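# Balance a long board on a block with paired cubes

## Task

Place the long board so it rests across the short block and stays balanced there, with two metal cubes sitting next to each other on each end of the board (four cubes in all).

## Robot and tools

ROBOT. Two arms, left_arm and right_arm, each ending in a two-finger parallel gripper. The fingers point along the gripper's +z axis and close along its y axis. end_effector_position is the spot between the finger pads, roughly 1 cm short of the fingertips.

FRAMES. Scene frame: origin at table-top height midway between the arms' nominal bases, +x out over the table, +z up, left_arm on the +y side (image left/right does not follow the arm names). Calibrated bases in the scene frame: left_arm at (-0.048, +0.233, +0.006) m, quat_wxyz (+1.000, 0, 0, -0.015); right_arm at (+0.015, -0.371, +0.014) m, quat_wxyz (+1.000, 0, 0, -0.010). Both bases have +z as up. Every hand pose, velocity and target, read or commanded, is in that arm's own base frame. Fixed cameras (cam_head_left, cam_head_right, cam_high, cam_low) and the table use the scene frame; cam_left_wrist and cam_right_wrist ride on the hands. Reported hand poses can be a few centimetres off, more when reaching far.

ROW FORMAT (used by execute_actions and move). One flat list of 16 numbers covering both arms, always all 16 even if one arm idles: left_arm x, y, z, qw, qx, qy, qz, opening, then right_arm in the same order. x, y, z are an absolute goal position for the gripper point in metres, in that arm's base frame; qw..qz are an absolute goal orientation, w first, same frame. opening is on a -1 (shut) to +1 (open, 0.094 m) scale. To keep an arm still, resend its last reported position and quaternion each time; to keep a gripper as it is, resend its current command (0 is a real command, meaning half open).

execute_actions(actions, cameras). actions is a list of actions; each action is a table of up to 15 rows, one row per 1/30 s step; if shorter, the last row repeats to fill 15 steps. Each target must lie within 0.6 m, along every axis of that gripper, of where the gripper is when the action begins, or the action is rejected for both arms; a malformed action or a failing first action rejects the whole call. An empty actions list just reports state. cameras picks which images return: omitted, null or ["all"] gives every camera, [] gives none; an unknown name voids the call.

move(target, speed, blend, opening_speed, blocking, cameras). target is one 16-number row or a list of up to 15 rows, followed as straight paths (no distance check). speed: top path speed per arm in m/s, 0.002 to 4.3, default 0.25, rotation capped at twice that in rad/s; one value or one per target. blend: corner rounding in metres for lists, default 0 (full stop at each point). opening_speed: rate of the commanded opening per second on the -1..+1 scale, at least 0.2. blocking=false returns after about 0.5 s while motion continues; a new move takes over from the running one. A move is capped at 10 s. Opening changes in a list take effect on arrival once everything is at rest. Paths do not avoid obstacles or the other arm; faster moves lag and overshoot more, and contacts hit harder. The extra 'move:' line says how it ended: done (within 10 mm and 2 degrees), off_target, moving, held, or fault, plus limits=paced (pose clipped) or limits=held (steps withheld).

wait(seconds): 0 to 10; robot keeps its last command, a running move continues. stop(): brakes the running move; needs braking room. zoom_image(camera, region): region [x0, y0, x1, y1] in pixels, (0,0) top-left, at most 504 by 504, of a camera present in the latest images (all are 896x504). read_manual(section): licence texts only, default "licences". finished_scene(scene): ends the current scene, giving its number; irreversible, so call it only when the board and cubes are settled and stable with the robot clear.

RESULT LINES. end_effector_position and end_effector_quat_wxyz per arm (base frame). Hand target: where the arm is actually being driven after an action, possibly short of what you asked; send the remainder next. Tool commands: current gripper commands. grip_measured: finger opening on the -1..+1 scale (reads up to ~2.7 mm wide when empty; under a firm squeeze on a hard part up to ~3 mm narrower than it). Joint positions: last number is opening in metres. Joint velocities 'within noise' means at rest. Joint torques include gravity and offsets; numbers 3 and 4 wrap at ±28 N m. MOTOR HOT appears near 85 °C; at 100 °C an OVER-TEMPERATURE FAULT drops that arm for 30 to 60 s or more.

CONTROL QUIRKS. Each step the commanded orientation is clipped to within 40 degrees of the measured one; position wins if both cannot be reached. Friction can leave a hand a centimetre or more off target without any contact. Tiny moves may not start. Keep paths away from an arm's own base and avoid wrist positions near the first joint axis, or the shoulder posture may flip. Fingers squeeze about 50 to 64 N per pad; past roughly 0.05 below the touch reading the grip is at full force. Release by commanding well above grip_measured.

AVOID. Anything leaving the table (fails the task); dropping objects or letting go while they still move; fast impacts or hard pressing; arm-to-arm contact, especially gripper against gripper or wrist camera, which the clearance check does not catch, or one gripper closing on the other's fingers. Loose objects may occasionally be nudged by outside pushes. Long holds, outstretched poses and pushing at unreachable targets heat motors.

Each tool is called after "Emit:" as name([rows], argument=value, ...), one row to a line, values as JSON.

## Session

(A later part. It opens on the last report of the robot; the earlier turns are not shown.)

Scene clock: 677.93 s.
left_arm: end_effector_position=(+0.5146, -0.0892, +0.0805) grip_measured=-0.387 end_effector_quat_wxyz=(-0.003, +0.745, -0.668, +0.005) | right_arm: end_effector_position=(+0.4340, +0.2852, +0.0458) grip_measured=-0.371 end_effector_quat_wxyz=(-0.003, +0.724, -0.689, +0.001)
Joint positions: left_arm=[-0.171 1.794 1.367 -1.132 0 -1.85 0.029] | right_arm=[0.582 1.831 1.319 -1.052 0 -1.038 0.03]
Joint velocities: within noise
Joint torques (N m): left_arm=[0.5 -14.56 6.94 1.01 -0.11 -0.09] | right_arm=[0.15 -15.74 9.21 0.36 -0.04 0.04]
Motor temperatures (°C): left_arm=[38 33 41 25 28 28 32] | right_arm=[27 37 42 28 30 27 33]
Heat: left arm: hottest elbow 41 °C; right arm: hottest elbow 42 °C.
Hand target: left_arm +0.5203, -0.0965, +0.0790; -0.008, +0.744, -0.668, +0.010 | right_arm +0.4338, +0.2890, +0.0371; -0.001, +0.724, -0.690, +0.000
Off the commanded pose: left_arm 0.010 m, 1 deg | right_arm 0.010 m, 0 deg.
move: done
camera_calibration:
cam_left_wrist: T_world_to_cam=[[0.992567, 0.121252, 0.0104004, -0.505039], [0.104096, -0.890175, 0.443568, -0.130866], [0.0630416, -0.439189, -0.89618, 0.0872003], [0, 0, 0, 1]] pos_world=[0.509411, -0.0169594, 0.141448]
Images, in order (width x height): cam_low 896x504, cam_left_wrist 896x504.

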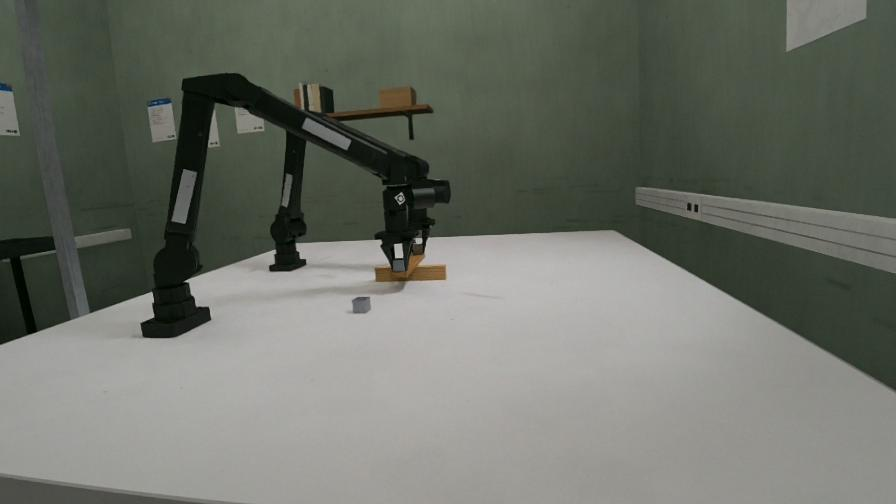

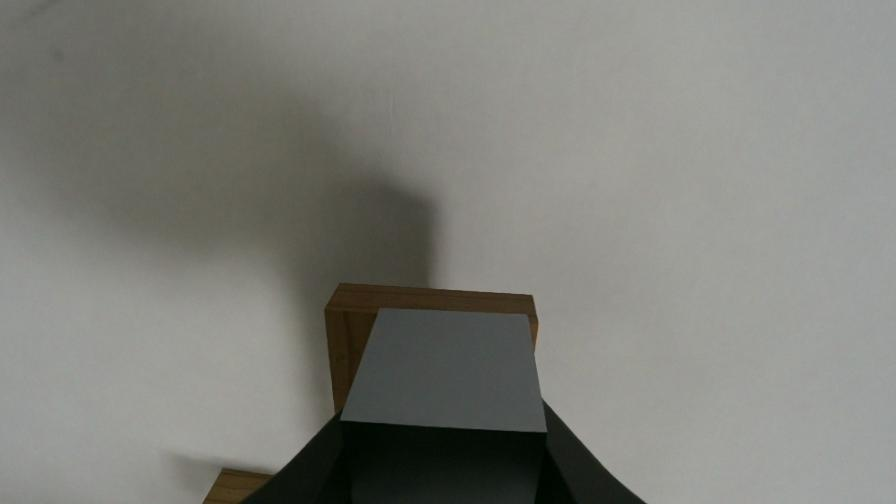

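Emit:
move([
  [0.5150, -0.0965, 0.077, 0.003, -0.7443, 0.6678, -0.004, -0.6, 0.434, 0.289, 0.037, -0.001, 0.7235, -0.6904, 0.0, -0.6],
], speed=0.02, cameras=["cam_low", "cam_left_wrist", "cam_right_wrist"])

Emit:
zoom_image(camera="cam_left_wrist", region=[300, 260, 600, 430])

Emit:
zoom_image(camera="cam_low", region=[380, 245, 440, 285])

Scene clock: 684.00 s.
left_arm: end_effector_position=(+0.5147, -0.0892, +0.0805) grip_measured=-0.387 end_effector_quat_wxyz=(-0.003, +0.745, -0.667, +0.005) | right_arm: end_effector_position=(+0.4340, +0.2852, +0.0458) grip_measured=-0.371 end_effector_quat_wxyz=(-0.003, +0.724, -0.689, +0.001)
Joint positions: left_arm=[-0.171 1.794 1.367 -1.132 0 -1.851 0.029] | right_arm=[0.582 1.831 1.319 -1.052 0 -1.038 0.03]
Joint velocities: within noise
Joint torques (N m): left_arm=[-0.56 -14.04 6.27 0.51 0 -0.11] | right_arm=[0.15 -15.74 9.18 0.36 -0.04 0.04]
Motor temperatures (°C): left_arm=[38 33 41 25 28 28 32] | right_arm=[27 37 42 28 30 27 33]
Heat: left arm: hottest elbow 41 °C; right arm: hottest elbow 42 °C.
Hand target: left_arm +0.5148, -0.0964, +0.0769; -0.003, +0.744, -0.668, +0.004 | right_arm +0.4338, +0.2890, +0.0371; -0.001, +0.724, -0.690, +0.000
Off the commanded pose: left_arm 0.008 m, 0 deg | right_arm 0.010 m, 0 deg.
move: done
camera_calibration:
cam_left_wrist: T_world_to_cam=[[0.992471, 0.122006, 0.0108058, -0.505034], [0.104587, -0.890066, 0.443672, -0.131128], [0.0637486, -0.439201, -0.896124, 0.0868338], [0, 0, 0, 1]] pos_world=[0.50941, -0.0169574, 0.141449]
cam_right_wrist: T_world_to_cam=[[0.99823, 0.0592595, 0.00494061, -0.450319], [0.0517571, -0.906744, 0.418494, 0.256636], [0.0292796, -0.417498, -0.908206, 0.234441], [0, 0, 0, 1]] pos_world=[0.429375, 0.357268, 0.107745]
Images, in order (width x height): cam_low 896x504, cam_left_wrist 896x504, cam_right_wrist 896x504.

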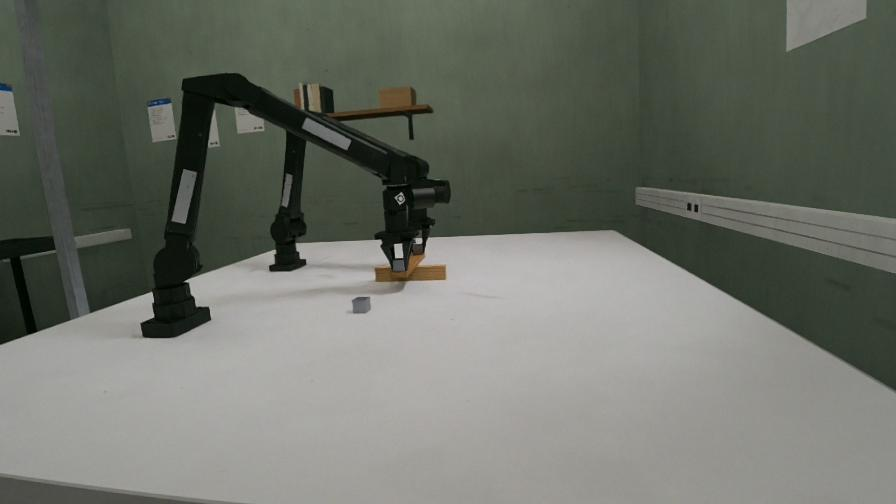

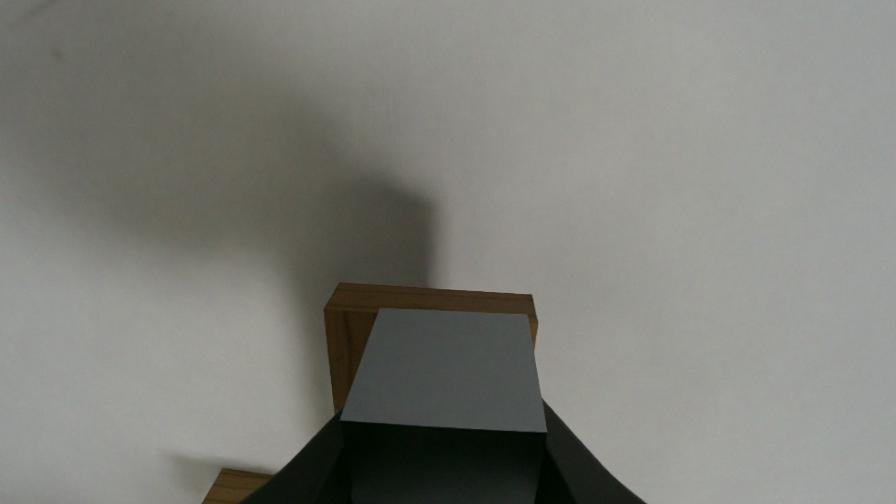

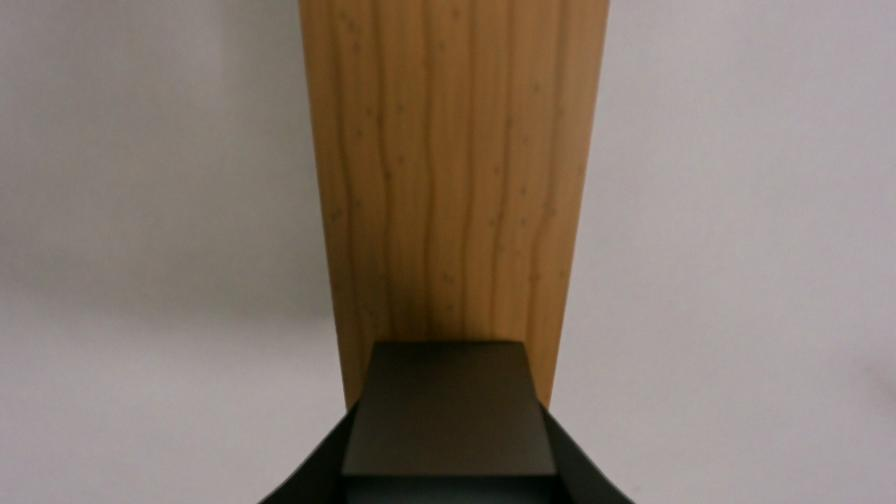

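Scaled by 1.680.

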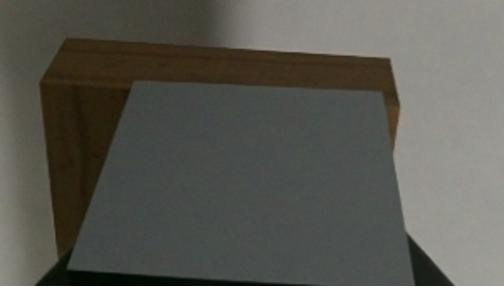

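Scaled by 8.400.

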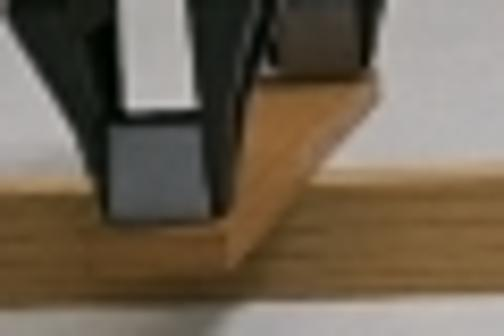

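Emit:
move([
  [0.5150, -0.0965, 0.077, 0.003, -0.7443, 0.6678, -0.004, 0.1, 0.434, 0.289, 0.037, -0.001, 0.7235, -0.6904, 0.0, -0.6],
], speed=0.02, opening_speed=0.3, cameras=["cam_low", "cam_left_wrist", "cam_right_wrist"])

Emit:
zoom_image(camera="cam_low", region=[380, 245, 440, 285])

Scene clock: 697.93 s.
left_arm: end_effector_position=(+0.5146, -0.0898, +0.0805) grip_measured=+0.097 end_effector_quat_wxyz=(-0.003, +0.745, -0.668, +0.005) | right_arm: end_effector_position=(+0.4340, +0.2852, +0.0458) grip_measured=-0.371 end_effector_quat_wxyz=(-0.003, +0.724, -0.689, +0.001)
Joint positions: left_arm=[-0.172 1.794 1.367 -1.132 0 -1.852 0.052] | right_arm=[0.582 1.831 1.319 -1.052 0 -1.038 0.03]
Joint velocities: within noise
Joint torques (N m): left_arm=[0.38 -13.63 6.32 0.81 -0.01 -0.08] | right_arm=[0.21 -15.74 9.21 0.36 -0.04 0.04]
Motor temperatures (°C): left_arm=[38 33 41 25 28 28 32] | right_arm=[27 37 42 28 30 27 33]
Heat: left arm: hottest elbow 41 °C; right arm: hottest elbow 42 °C.
Hand target: left_arm +0.5148, -0.0965, +0.0769; -0.003, +0.744, -0.668, +0.004 | right_arm +0.4338, +0.2890, +0.0371; -0.001, +0.724, -0.690, +0.000
Off the commanded pose: left_arm 0.008 m, 0 deg | right_arm 0.010 m, 0 deg.
move: done
camera_calibration:
cam_left_wrist: T_world_to_cam=[[0.992564, 0.121241, 0.010833, -0.505026], [0.103885, -0.890121, 0.443725, -0.131315], [0.0634406, -0.4393, -0.896098, 0.0867207], [0, 0, 0, 1]] pos_world=[0.509411, -0.0175595, 0.141449]
cam_right_wrist: T_world_to_cam=[[0.99823, 0.0592595, 0.00494061, -0.450319], [0.0517571, -0.906744, 0.418494, 0.256636], [0.0292796, -0.417498, -0.908206, 0.234441], [0, 0, 0, 1]] pos_world=[0.429375, 0.357268, 0.107745]
Images, in order (width x height): cam_low 896x504, cam_left_wrist 896x504, cam_right_wrist 896x504.

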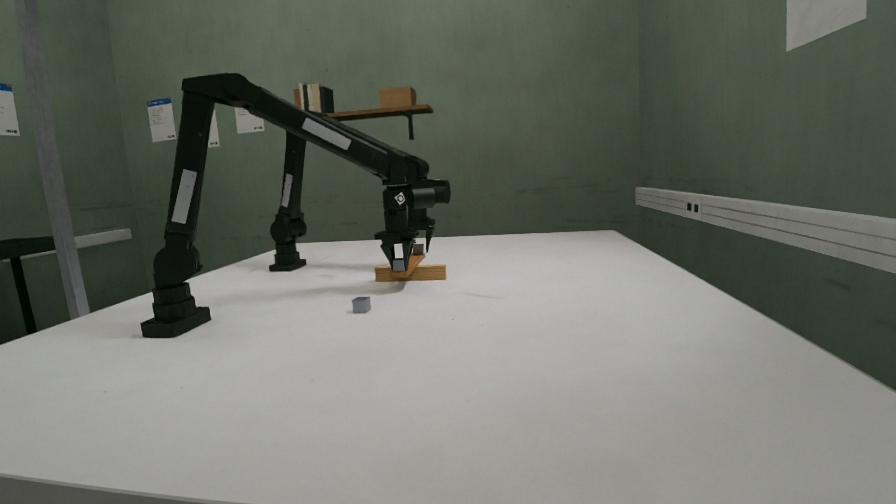

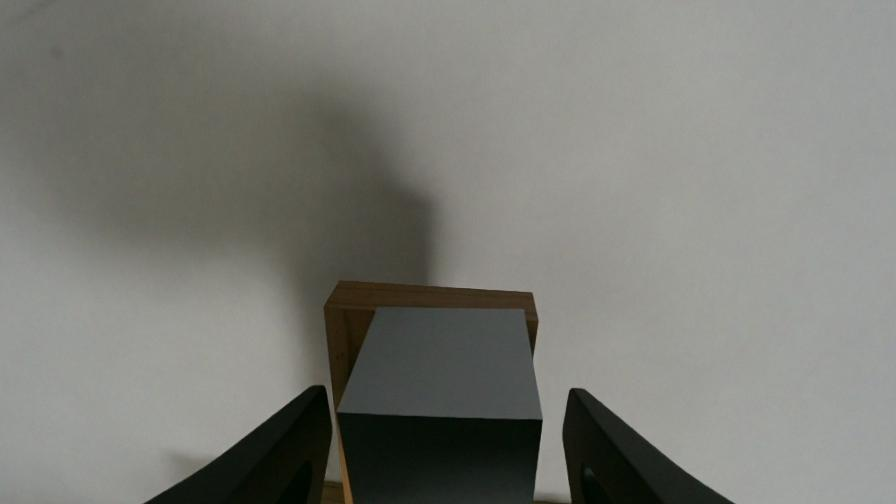

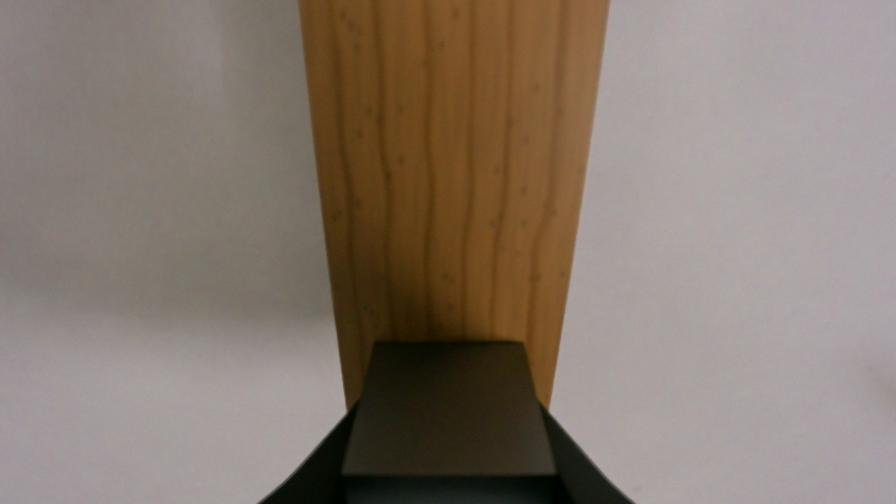

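Scaled by 8.400.

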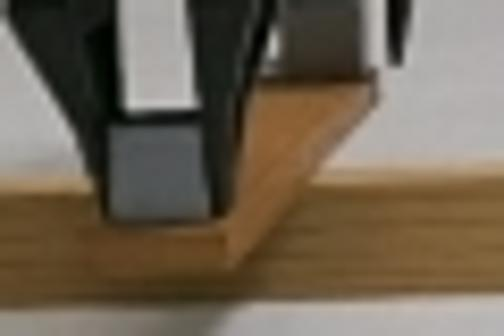

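Emit:
move([
  [0.5150, -0.0965, 0.079, 0.003, -0.7443, 0.6678, -0.004, 0.4, 0.434, 0.289, 0.039, -0.001, 0.7235, -0.6904, 0.0, 0.15],
], speed=0.02, opening_speed=0.3, cameras=["cam_low", "cam_left_wrist", "cam_right_wrist"])

Emit:
zoom_image(camera="cam_low", region=[370, 235, 450, 285])

Scene clock: 708.13 s.
left_arm: end_effector_position=(+0.5146, -0.0898, +0.0805) grip_measured=+0.398 end_effector_quat_wxyz=(-0.003, +0.745, -0.668, +0.005) | right_arm: end_effector_position=(+0.4340, +0.2852, +0.0458) grip_measured=+0.146 end_effector_quat_wxyz=(-0.003, +0.724, -0.689, +0.001)
Joint positions: left_arm=[-0.172 1.794 1.367 -1.132 0 -1.852 0.066] | right_arm=[0.582 1.831 1.319 -1.052 0 -1.038 0.054]
Joint velocities: within noise
Joint torques (N m): left_arm=[0.97 -14.1 6.5 0.57 0 -0.06] | right_arm=[0.15 -15.91 9.42 0.2 -0.04 0.04]
Motor temperatures (°C): left_arm=[38 33 41 25 28 28 31] | right_arm=[27 37 42 28 30 27 33]
Heat: left arm: hottest elbow 41 °C; right arm: hottest elbow 42 °C.
Hand target: left_arm +0.5149, -0.0965, +0.0789; -0.003, +0.744, -0.668, +0.004 | right_arm +0.4339, +0.2890, +0.0390; -0.001, +0.724, -0.690, +0.000
Off the commanded pose: left_arm 0.007 m, 0 deg | right_arm 0.008 m, 0 deg.
move: done
camera_calibration:
cam_left_wrist: T_world_to_cam=[[0.992564, 0.121241, 0.010833, -0.505026], [0.103885, -0.890121, 0.443725, -0.131315], [0.0634406, -0.4393, -0.896098, 0.0867207], [0, 0, 0, 1]] pos_world=[0.509411, -0.0175595, 0.141449]
cam_right_wrist: T_world_to_cam=[[0.99823, 0.0592595, 0.00494061, -0.450319], [0.0517571, -0.906744, 0.418494, 0.256636], [0.0292796, -0.417498, -0.908206, 0.234441], [0, 0, 0, 1]] pos_world=[0.429375, 0.357268, 0.107745]
Images, in order (width x height): cam_low 896x504, cam_left_wrist 896x504, cam_right_wrist 896x504.

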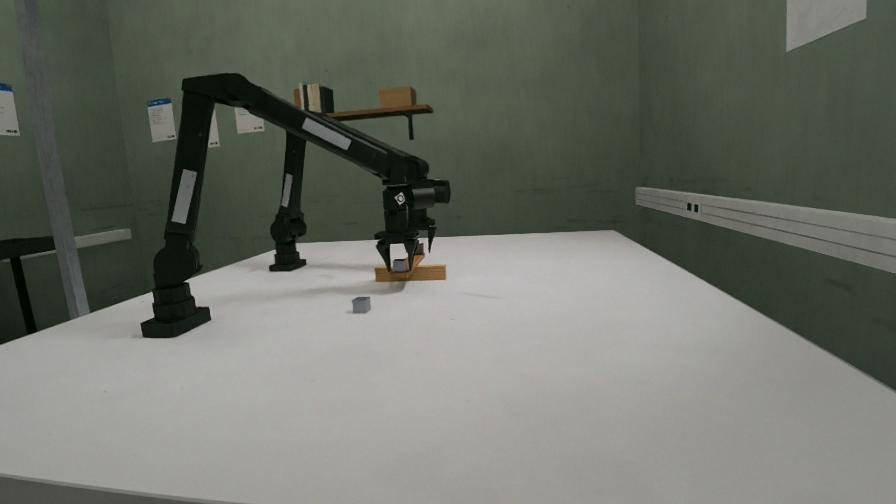

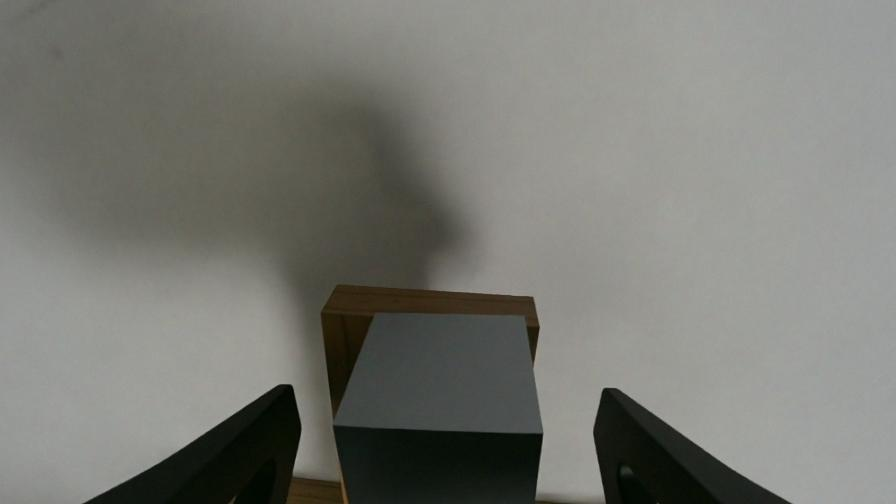

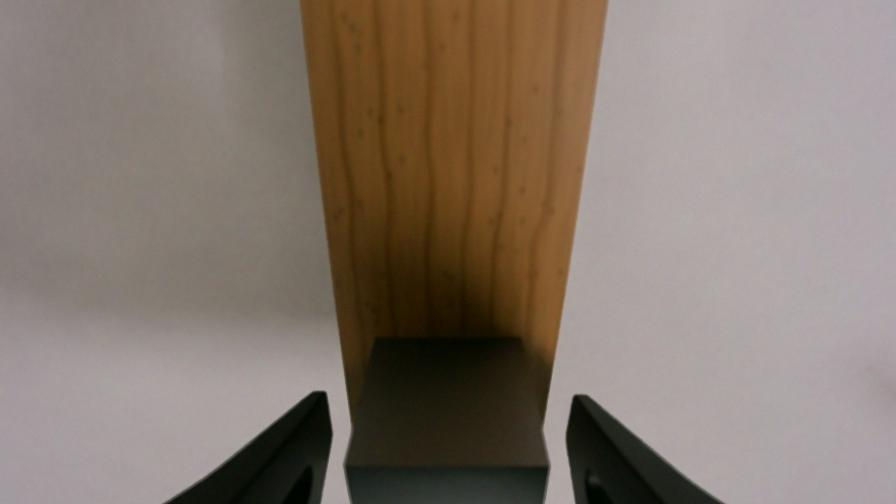

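Scaled by 6.300.

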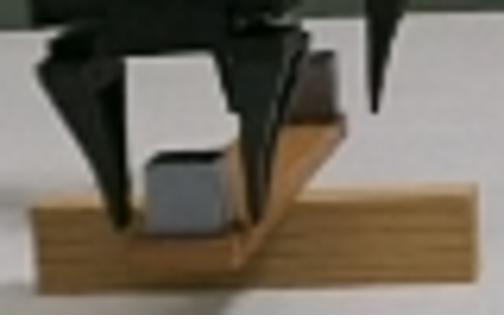

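Emit:
move([
  [0.518, -0.0965, 0.14, 0.003, -0.7443, 0.6678, -0.004, 0.5, 0.437, 0.289, 0.10, -0.001, 0.7235, -0.6904, 0.0, 0.4],
], speed=0.06, opening_speed=0.5, cameras=["cam_low", "cam_left_wrist", "cam_right_wrist"])

Scene clock: 723.50 s.
left_arm: end_effector_position=(+0.5017, -0.0875, +0.1116) grip_measured=+0.498 end_effector_quat_wxyz=(+0.013, +0.744, -0.667, -0.021) | right_arm: end_effector_position=(+0.4250, +0.2793, +0.0796) grip_measured=+0.397 end_effector_quat_wxyz=(+0.020, +0.724, -0.689, -0.005)
Joint positions: left_arm=[-0.172 1.769 1.418 -1.27 0 -1.852 0.07] | right_arm=[0.582 1.793 1.362 -1.18 0 -1.038 0.066]
Joint velocities: within noise
Joint torques (N m): left_arm=[-0.09 -15.91 9.99 -0.1 0.03 -0.09] | right_arm=[-0.03 -17.9 13.34 -0.55 -0.05 0]
Motor temperatures (°C): left_arm=[38 33 41 25 28 28 31] | right_arm=[27 38 42 28 30 27 32]
Heat: left arm: hottest elbow 41 °C; right arm: hottest elbow 42 °C.
Hand target: left_arm +0.5166, -0.0963, +0.1401; -0.003, +0.744, -0.668, +0.004 | right_arm +0.4363, +0.2886, +0.1002; -0.001, +0.724, -0.690, +0.000
Off the commanded pose: left_arm 0.034 m, 3 deg | right_arm 0.026 m, 2 deg.
move: off_target (left_arm, right_arm)
camera_calibration:
cam_left_wrist: T_world_to_cam=[[0.991433, 0.121459, -0.0480358, -0.485709], [0.130308, -0.894699, 0.427238, -0.153589], [0.00891433, -0.429838, -0.902862, 0.145334], [0, 0, 0, 1]] pos_world=[0.500267, -0.0159518, 0.173504]
cam_right_wrist: T_world_to_cam=[[0.997616, 0.0588391, -0.0360709, -0.437503], [0.0687142, -0.895595, 0.439531, 0.225555], [-0.0064433, -0.440961, -0.897503, 0.283764], [0, 0, 0, 1]] pos_world=[0.422789, 0.352877, 0.13976]
Images, in order (width x height): cam_low 896x504, cam_left_wrist 896x504, cam_right_wrist 896x504.

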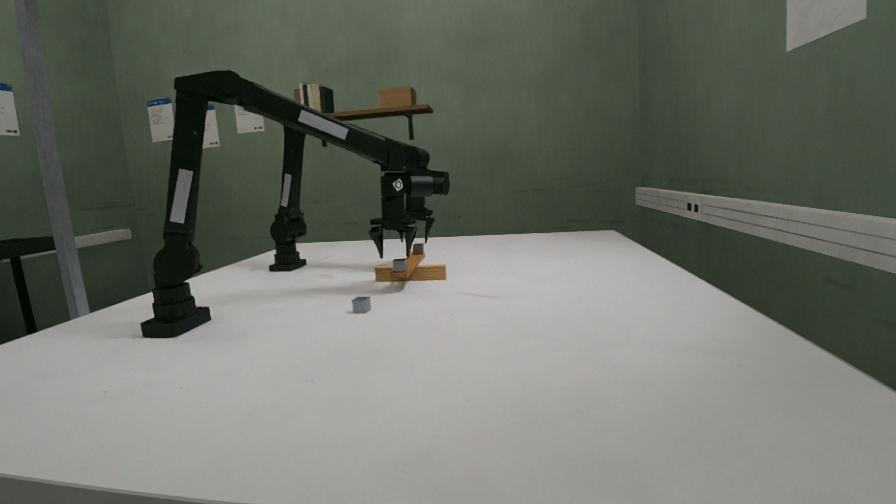

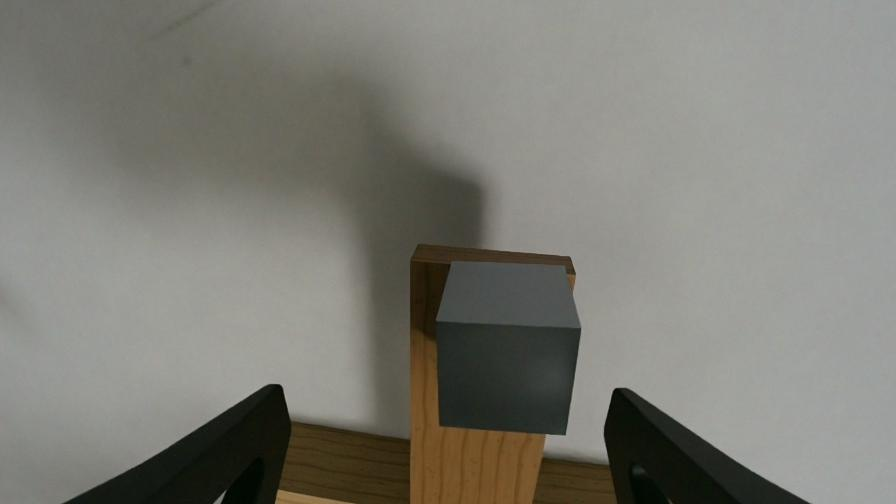

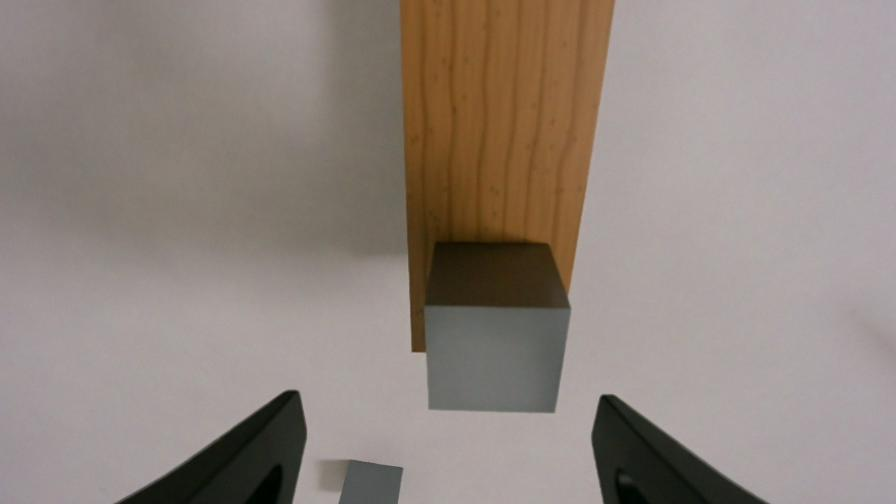

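Emit:
move([
  [0.516, -0.090, 0.175, 0.0, -0.7443, 0.6678, 0.0, 0.7, 0.433, 0.283, 0.13, 0.0, 0.7235, -0.6904, 0.0, 0.7],
  [0.465, 0.079, 0.13, 0, -0.8339, 0.5519, 0, 1, 0.398, 0.124, 0.075, 0.0, 0.6763, -0.7366, 0.0, 1],
], speed=[0.12, 0.25], blend=[0.015, 0], opening_speed=1.0, cameras=["cam_low", "cam_head_left", "cam_left_wrist", "cam_right_wrist"])

Emit:
zoom_image(camera="cam_head_left", region=[280, 130, 560, 290])

Scene clock: 734.90 s.
left_arm: end_effector_position=(+0.4628, +0.0769, +0.1201) grip_measured=+0.997 end_effector_quat_wxyz=(+0.011, +0.836, -0.548, -0.013) | right_arm: end_effector_position=(+0.3946, +0.1253, +0.0699) grip_measured=+0.996 end_effector_quat_wxyz=(-0.012, -0.673, +0.739, +0.004)
Joint positions: left_arm=[0.165 1.654 1.288 -1.24 -0.001 -1.815 0.094] | right_arm=[0.31 1.574 1.043 -1.065 0.002 -1.168 0.094]
Joint velocities: within noise
Joint torques (N m): left_arm=[1.55 -14.1 6.06 0.76 0.08 0.13] | right_arm=[-0.85 -14.1 8.76 0.29 -0.11 -0.18]
Motor temperatures (°C): left_arm=[38 33 41 25 28 28 30] | right_arm=[27 38 43 28 30 27 32]
Heat: left arm: hottest elbow 41 °C; right arm: hottest elbow 43 °C.
Hand target: left_arm +0.4649, +0.0790, +0.1299; +0.000, +0.834, -0.552, +0.000 | right_arm +0.3981, +0.1240, +0.0751; +0.000, -0.676, +0.737, +0.000
Off the commanded pose: left_arm 0.010 m, 2 deg | right_arm 0.006 m, 2 deg.
move: done
camera_calibration:
cam_left_wrist: T_world_to_cam=[[0.911495, 0.409966, -0.033241, -0.453614], [0.382952, -0.816383, 0.432281, -0.128667], [0.150083, -0.406752, -0.901126, 0.15669], [0, 0, 0, 1]] pos_world=[0.439223, 0.144659, 0.181739]
cam_right_wrist: T_world_to_cam=[[0.996282, -0.0829975, -0.023111, -0.381006], [-0.0649192, -0.899554, 0.431958, 0.147775], [-0.056641, -0.428851, -0.901598, 0.22548], [0, 0, 0, 1]] pos_world=[0.401955, 0.198006, 0.130655]
Images, in order (width x height): cam_head_left 896x504, cam_low 896x504, cam_left_wrist 896x504, cam_right_wrist 896x504.

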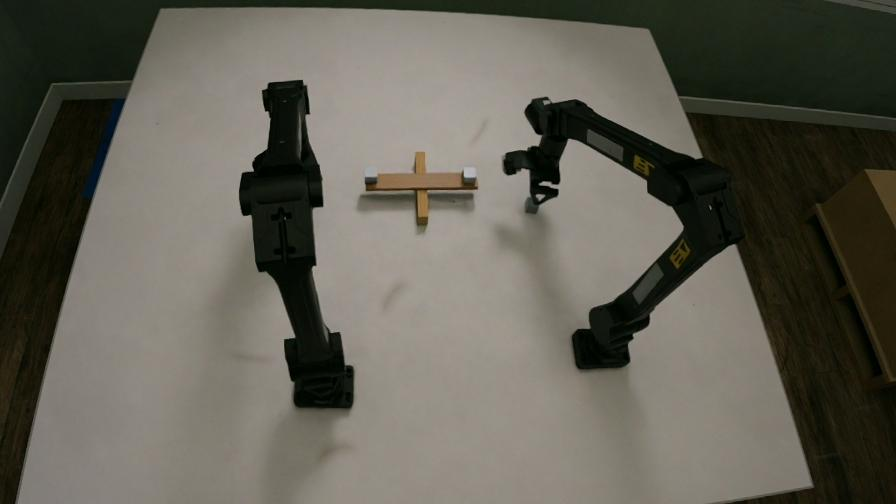

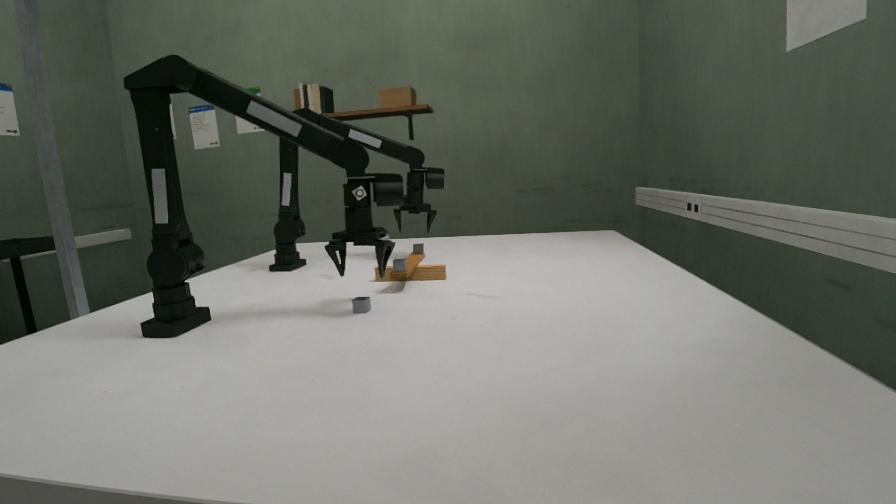

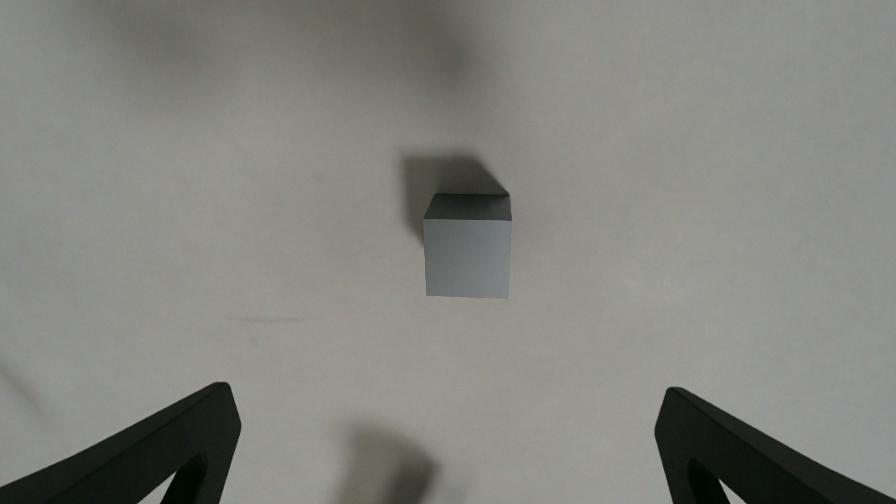

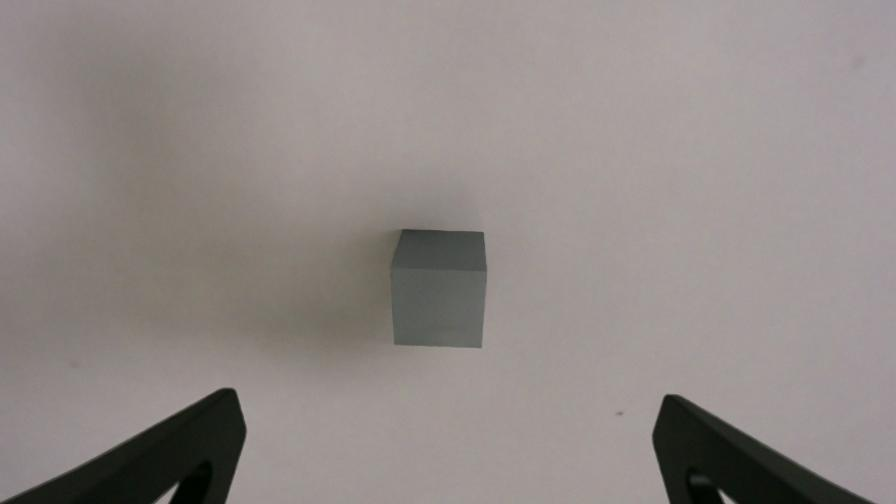

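Scaled by 1.800.

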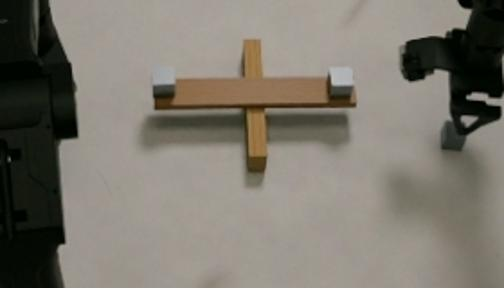

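Emit:
move([
  [0.4655, 0.082, 0.022, 0, -0.8339, 0.5519, 0, 1, 0.389, 0.122, -0.016, 0.0, 0.6763, -0.7366, 0.0, 1],
], speed=0.1, cameras=["cam_low", "cam_left_wrist", "cam_right_wrist"])

Scene clock: 759.27 s.
left_arm: end_effector_position=(+0.4643, +0.0771, +0.0250) grip_measured=+0.998 end_effector_quat_wxyz=(+0.002, +0.835, -0.551, -0.002) | right_arm: end_effector_position=(+0.3881, +0.1233, -0.0082) grip_measured=+0.997 end_effector_quat_wxyz=(+0.002, -0.674, +0.739, -0.002)
Joint positions: left_arm=[0.165 1.758 1.148 -0.966 -0.001 -1.809 0.094] | right_arm=[0.31 1.674 0.916 -0.807 0.002 -1.168 0.094]
Joint velocities: within noise
Joint torques (N m): left_arm=[2.08 -12.34 5.22 0.8 0.04 0.15] | right_arm=[-0.62 -11.46 7.62 0.43 -0.09 -0.16]
Motor temperatures (°C): left_arm=[37 33 41 25 28 28 30] | right_arm=[27 37 42 28 30 27 31]
Heat: left arm: hottest elbow 41 °C; right arm: hottest elbow 42 °C.
Hand target: left_arm +0.4654, +0.0820, +0.0221; +0.000, +0.834, -0.552, +0.000 | right_arm +0.3889, +0.1220, -0.0158; +0.000, -0.676, +0.737, +0.000
Off the commanded pose: left_arm 0.006 m, 0 deg | right_arm 0.008 m, 1 deg.
move: done
camera_calibration:
cam_left_wrist: T_world_to_cam=[[0.914518, 0.404499, -0.0060179, -0.45983], [0.36586, -0.820629, 0.438993, -0.0798016], [0.172634, -0.403669, -0.898471, 0.0600377], [0, 0, 0, 1]] pos_world=[0.439355, 0.144749, 0.0862072]
cam_right_wrist: T_world_to_cam=[[0.996546, -0.0828885, 0.00511798, -0.376354], [-0.0773413, -0.903874, 0.420749, 0.184625], [-0.0302493, -0.419692, -0.907163, 0.142533], [0, 0, 0, 1]] pos_world=[0.393644, 0.195503, 0.0535456]
Images, in order (width x height): cam_low 896x504, cam_left_wrist 896x504, cam_right_wrist 896x504.

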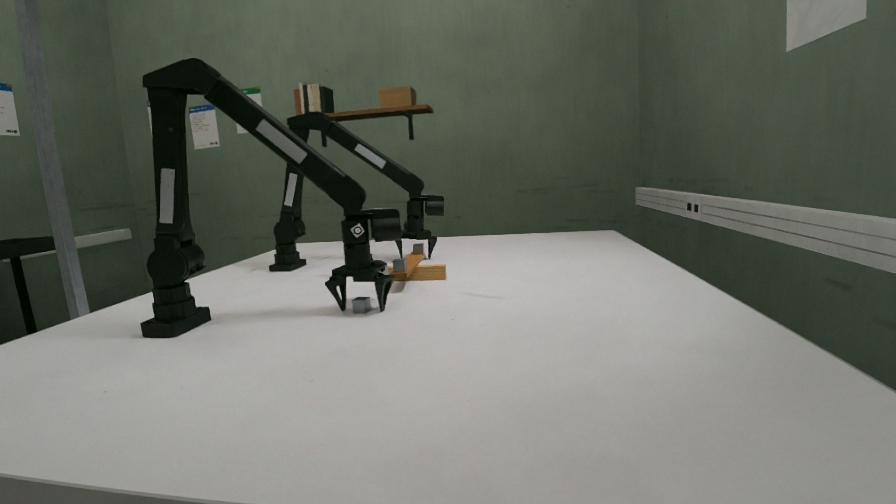

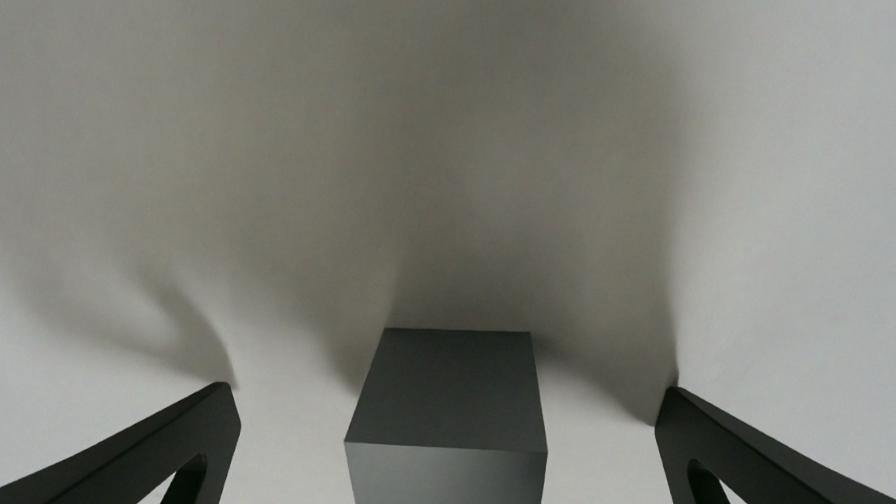

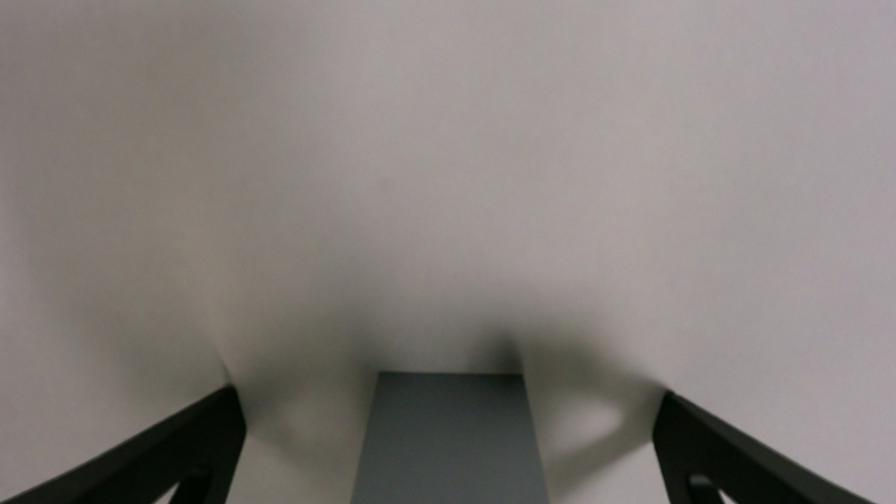

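Emit:
move([
  [0.4645, 0.089, 0.022, 0, -0.8339, 0.5519, 0, 1, 0.389, 0.112, -0.016, 0.0, 0.6763, -0.7366, 0.0, 1],
], speed=0.05, cameras=["cam_left_wrist", "cam_right_wrist"])

Scene clock: 767.00 s.
left_arm: end_effector_position=(+0.4633, +0.0833, +0.0250) grip_measured=+0.998 end_effector_quat_wxyz=(+0.002, +0.834, -0.551, -0.002) | right_arm: end_effector_position=(+0.3896, +0.1183, -0.0084) grip_measured=+0.997 end_effector_quat_wxyz=(+0.003, -0.675, +0.738, -0.001)
Joint positions: left_arm=[0.179 1.758 1.148 -0.966 -0.001 -1.795 0.094] | right_arm=[0.295 1.674 0.915 -0.806 -0.001 -1.187 0.094]
Joint velocities: within noise
Joint torques (N m): left_arm=[2.02 -12.63 5.61 0.99 0.07 0.17] | right_arm=[-1.38 -11.93 6.91 0.46 0.02 -0.21]
Motor temperatures (°C): left_arm=[37 33 41 25 28 28 30] | right_arm=[27 37 42 28 30 27 31]
Heat: left arm: hottest elbow 41 °C; right arm: hottest elbow 42 °C.
Hand target: left_arm +0.4644, +0.0890, +0.0221; +0.000, +0.834, -0.552, +0.000 | right_arm +0.3889, +0.1121, -0.0158; +0.000, -0.676, +0.737, +0.000
Off the commanded pose: left_arm 0.007 m, 0 deg | right_arm 0.010 m, 0 deg.
move: done
camera_calibration:
cam_left_wrist: T_world_to_cam=[[0.914809, 0.403847, -0.00562328, -0.461619], [0.365084, -0.820889, 0.439153, -0.0739392], [0.172734, -0.403794, -0.898395, 0.0627044], [0, 0, 0, 1]] pos_world=[0.438456, 0.151047, 0.0862081]
cam_right_wrist: T_world_to_cam=[[0.996921, -0.0782576, 0.0049237, -0.379001], [-0.073136, -0.90536, 0.418299, 0.17877], [-0.0282774, -0.417372, -0.908296, 0.139226], [0, 0, 0, 1]] pos_world=[0.394845, 0.190301, 0.053545]
Images, in order (width x height): cam_left_wrist 896x504, cam_right_wrist 896x504.

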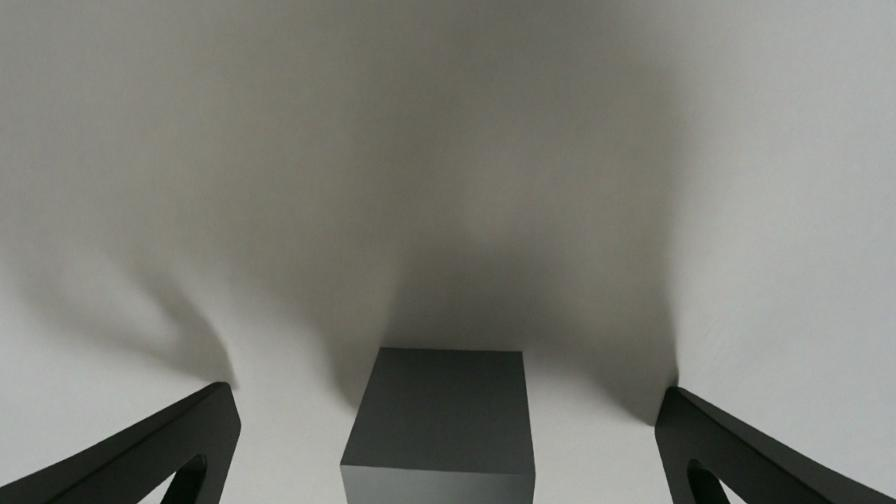

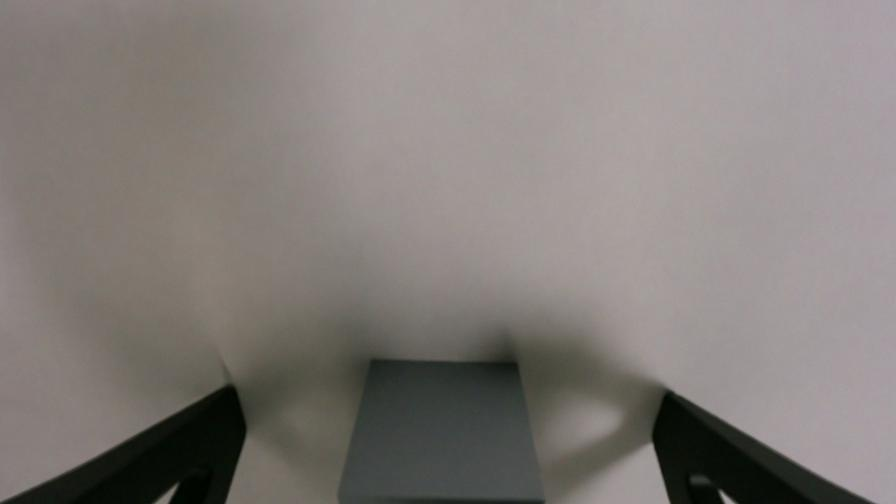

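Emit:
move([
  [0.4645, 0.079, 0.022, 0, -0.8339, 0.5519, 0, 1, 0.389, 0.1045, -0.016, 0.0, 0.6763, -0.7366, 0.0, 1],
], speed=0.05, cameras=["cam_left_wrist", "cam_right_wrist"])

Scene clock: 774.87 s.
left_arm: end_effector_position=(+0.4633, +0.0833, +0.0250) grip_measured=+0.998 end_effector_quat_wxyz=(+0.002, +0.834, -0.552, -0.002) | right_arm: end_effector_position=(+0.3910, +0.1127, -0.0087) grip_measured=+0.997 end_effector_quat_wxyz=(-0.004, +0.676, -0.737, +0.000)
Joint positions: left_arm=[0.179 1.758 1.148 -0.966 -0.001 -1.794 0.094] | right_arm=[0.28 1.674 0.914 -0.804 -0.004 -1.204 0.094]
Joint velocities: within noise
Joint torques (N m): left_arm=[0.38 -12.86 5.19 0.96 0.03 -0.02] | right_arm=[-1.61 -12.28 6.46 0.46 0.13 -0.21]
Motor temperatures (°C): left_arm=[37 33 41 25 28 28 30] | right_arm=[27 37 41 28 30 27 31]
Heat: left arm: hottest elbow 41 °C; right arm: hottest elbow 41 °C.
Hand target: left_arm +0.4645, +0.0791, +0.0221; +0.000, +0.834, -0.552, +0.000 | right_arm +0.3888, +0.1046, -0.0158; +0.000, +0.676, -0.737, +0.000
Off the commanded pose: left_arm 0.005 m, 0 deg | right_arm 0.011 m, 0 deg.
move: off_target (right_arm)
camera_calibration:
cam_left_wrist: T_world_to_cam=[[0.915148, 0.403079, -0.00561734, -0.461653], [0.364381, -0.821167, 0.439216, -0.0735961], [0.172426, -0.403995, -0.898364, 0.0628662], [0, 0, 0, 1]] pos_world=[0.438458, 0.151045, 0.0862081]
cam_right_wrist: T_world_to_cam=[[0.997038, -0.0767839, 0.00436072, -0.381139], [-0.0716349, -0.906554, 0.415966, 0.173412], [-0.0279863, -0.415046, -0.90937, 0.136266], [0, 0, 0, 1]] pos_world=[0.396246, 0.184499, 0.0534446]
Images, in order (width x height): cam_left_wrist 896x504, cam_right_wrist 896x504.

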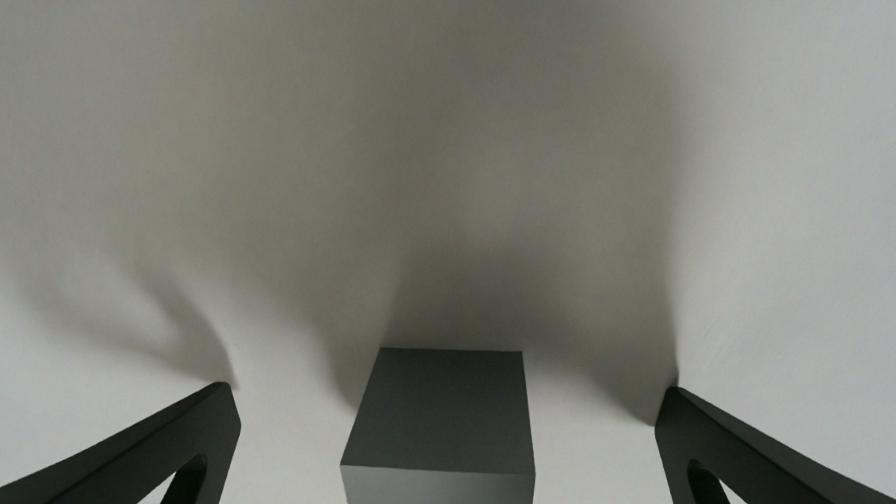

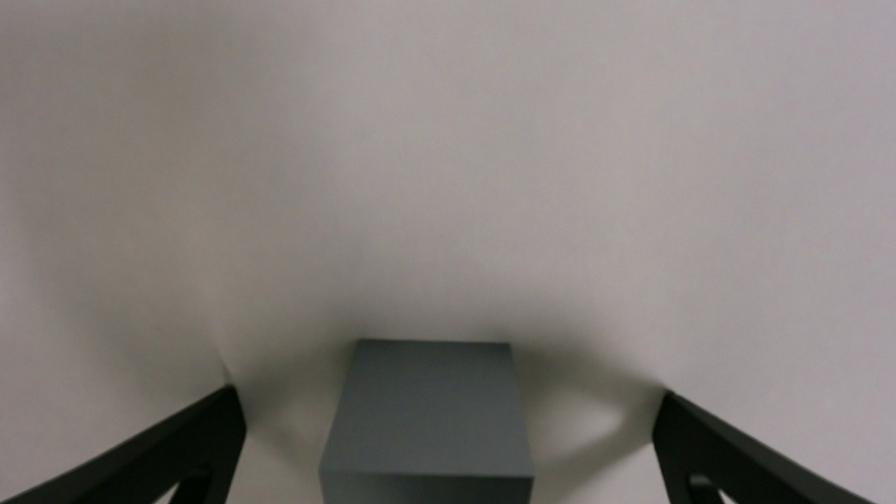

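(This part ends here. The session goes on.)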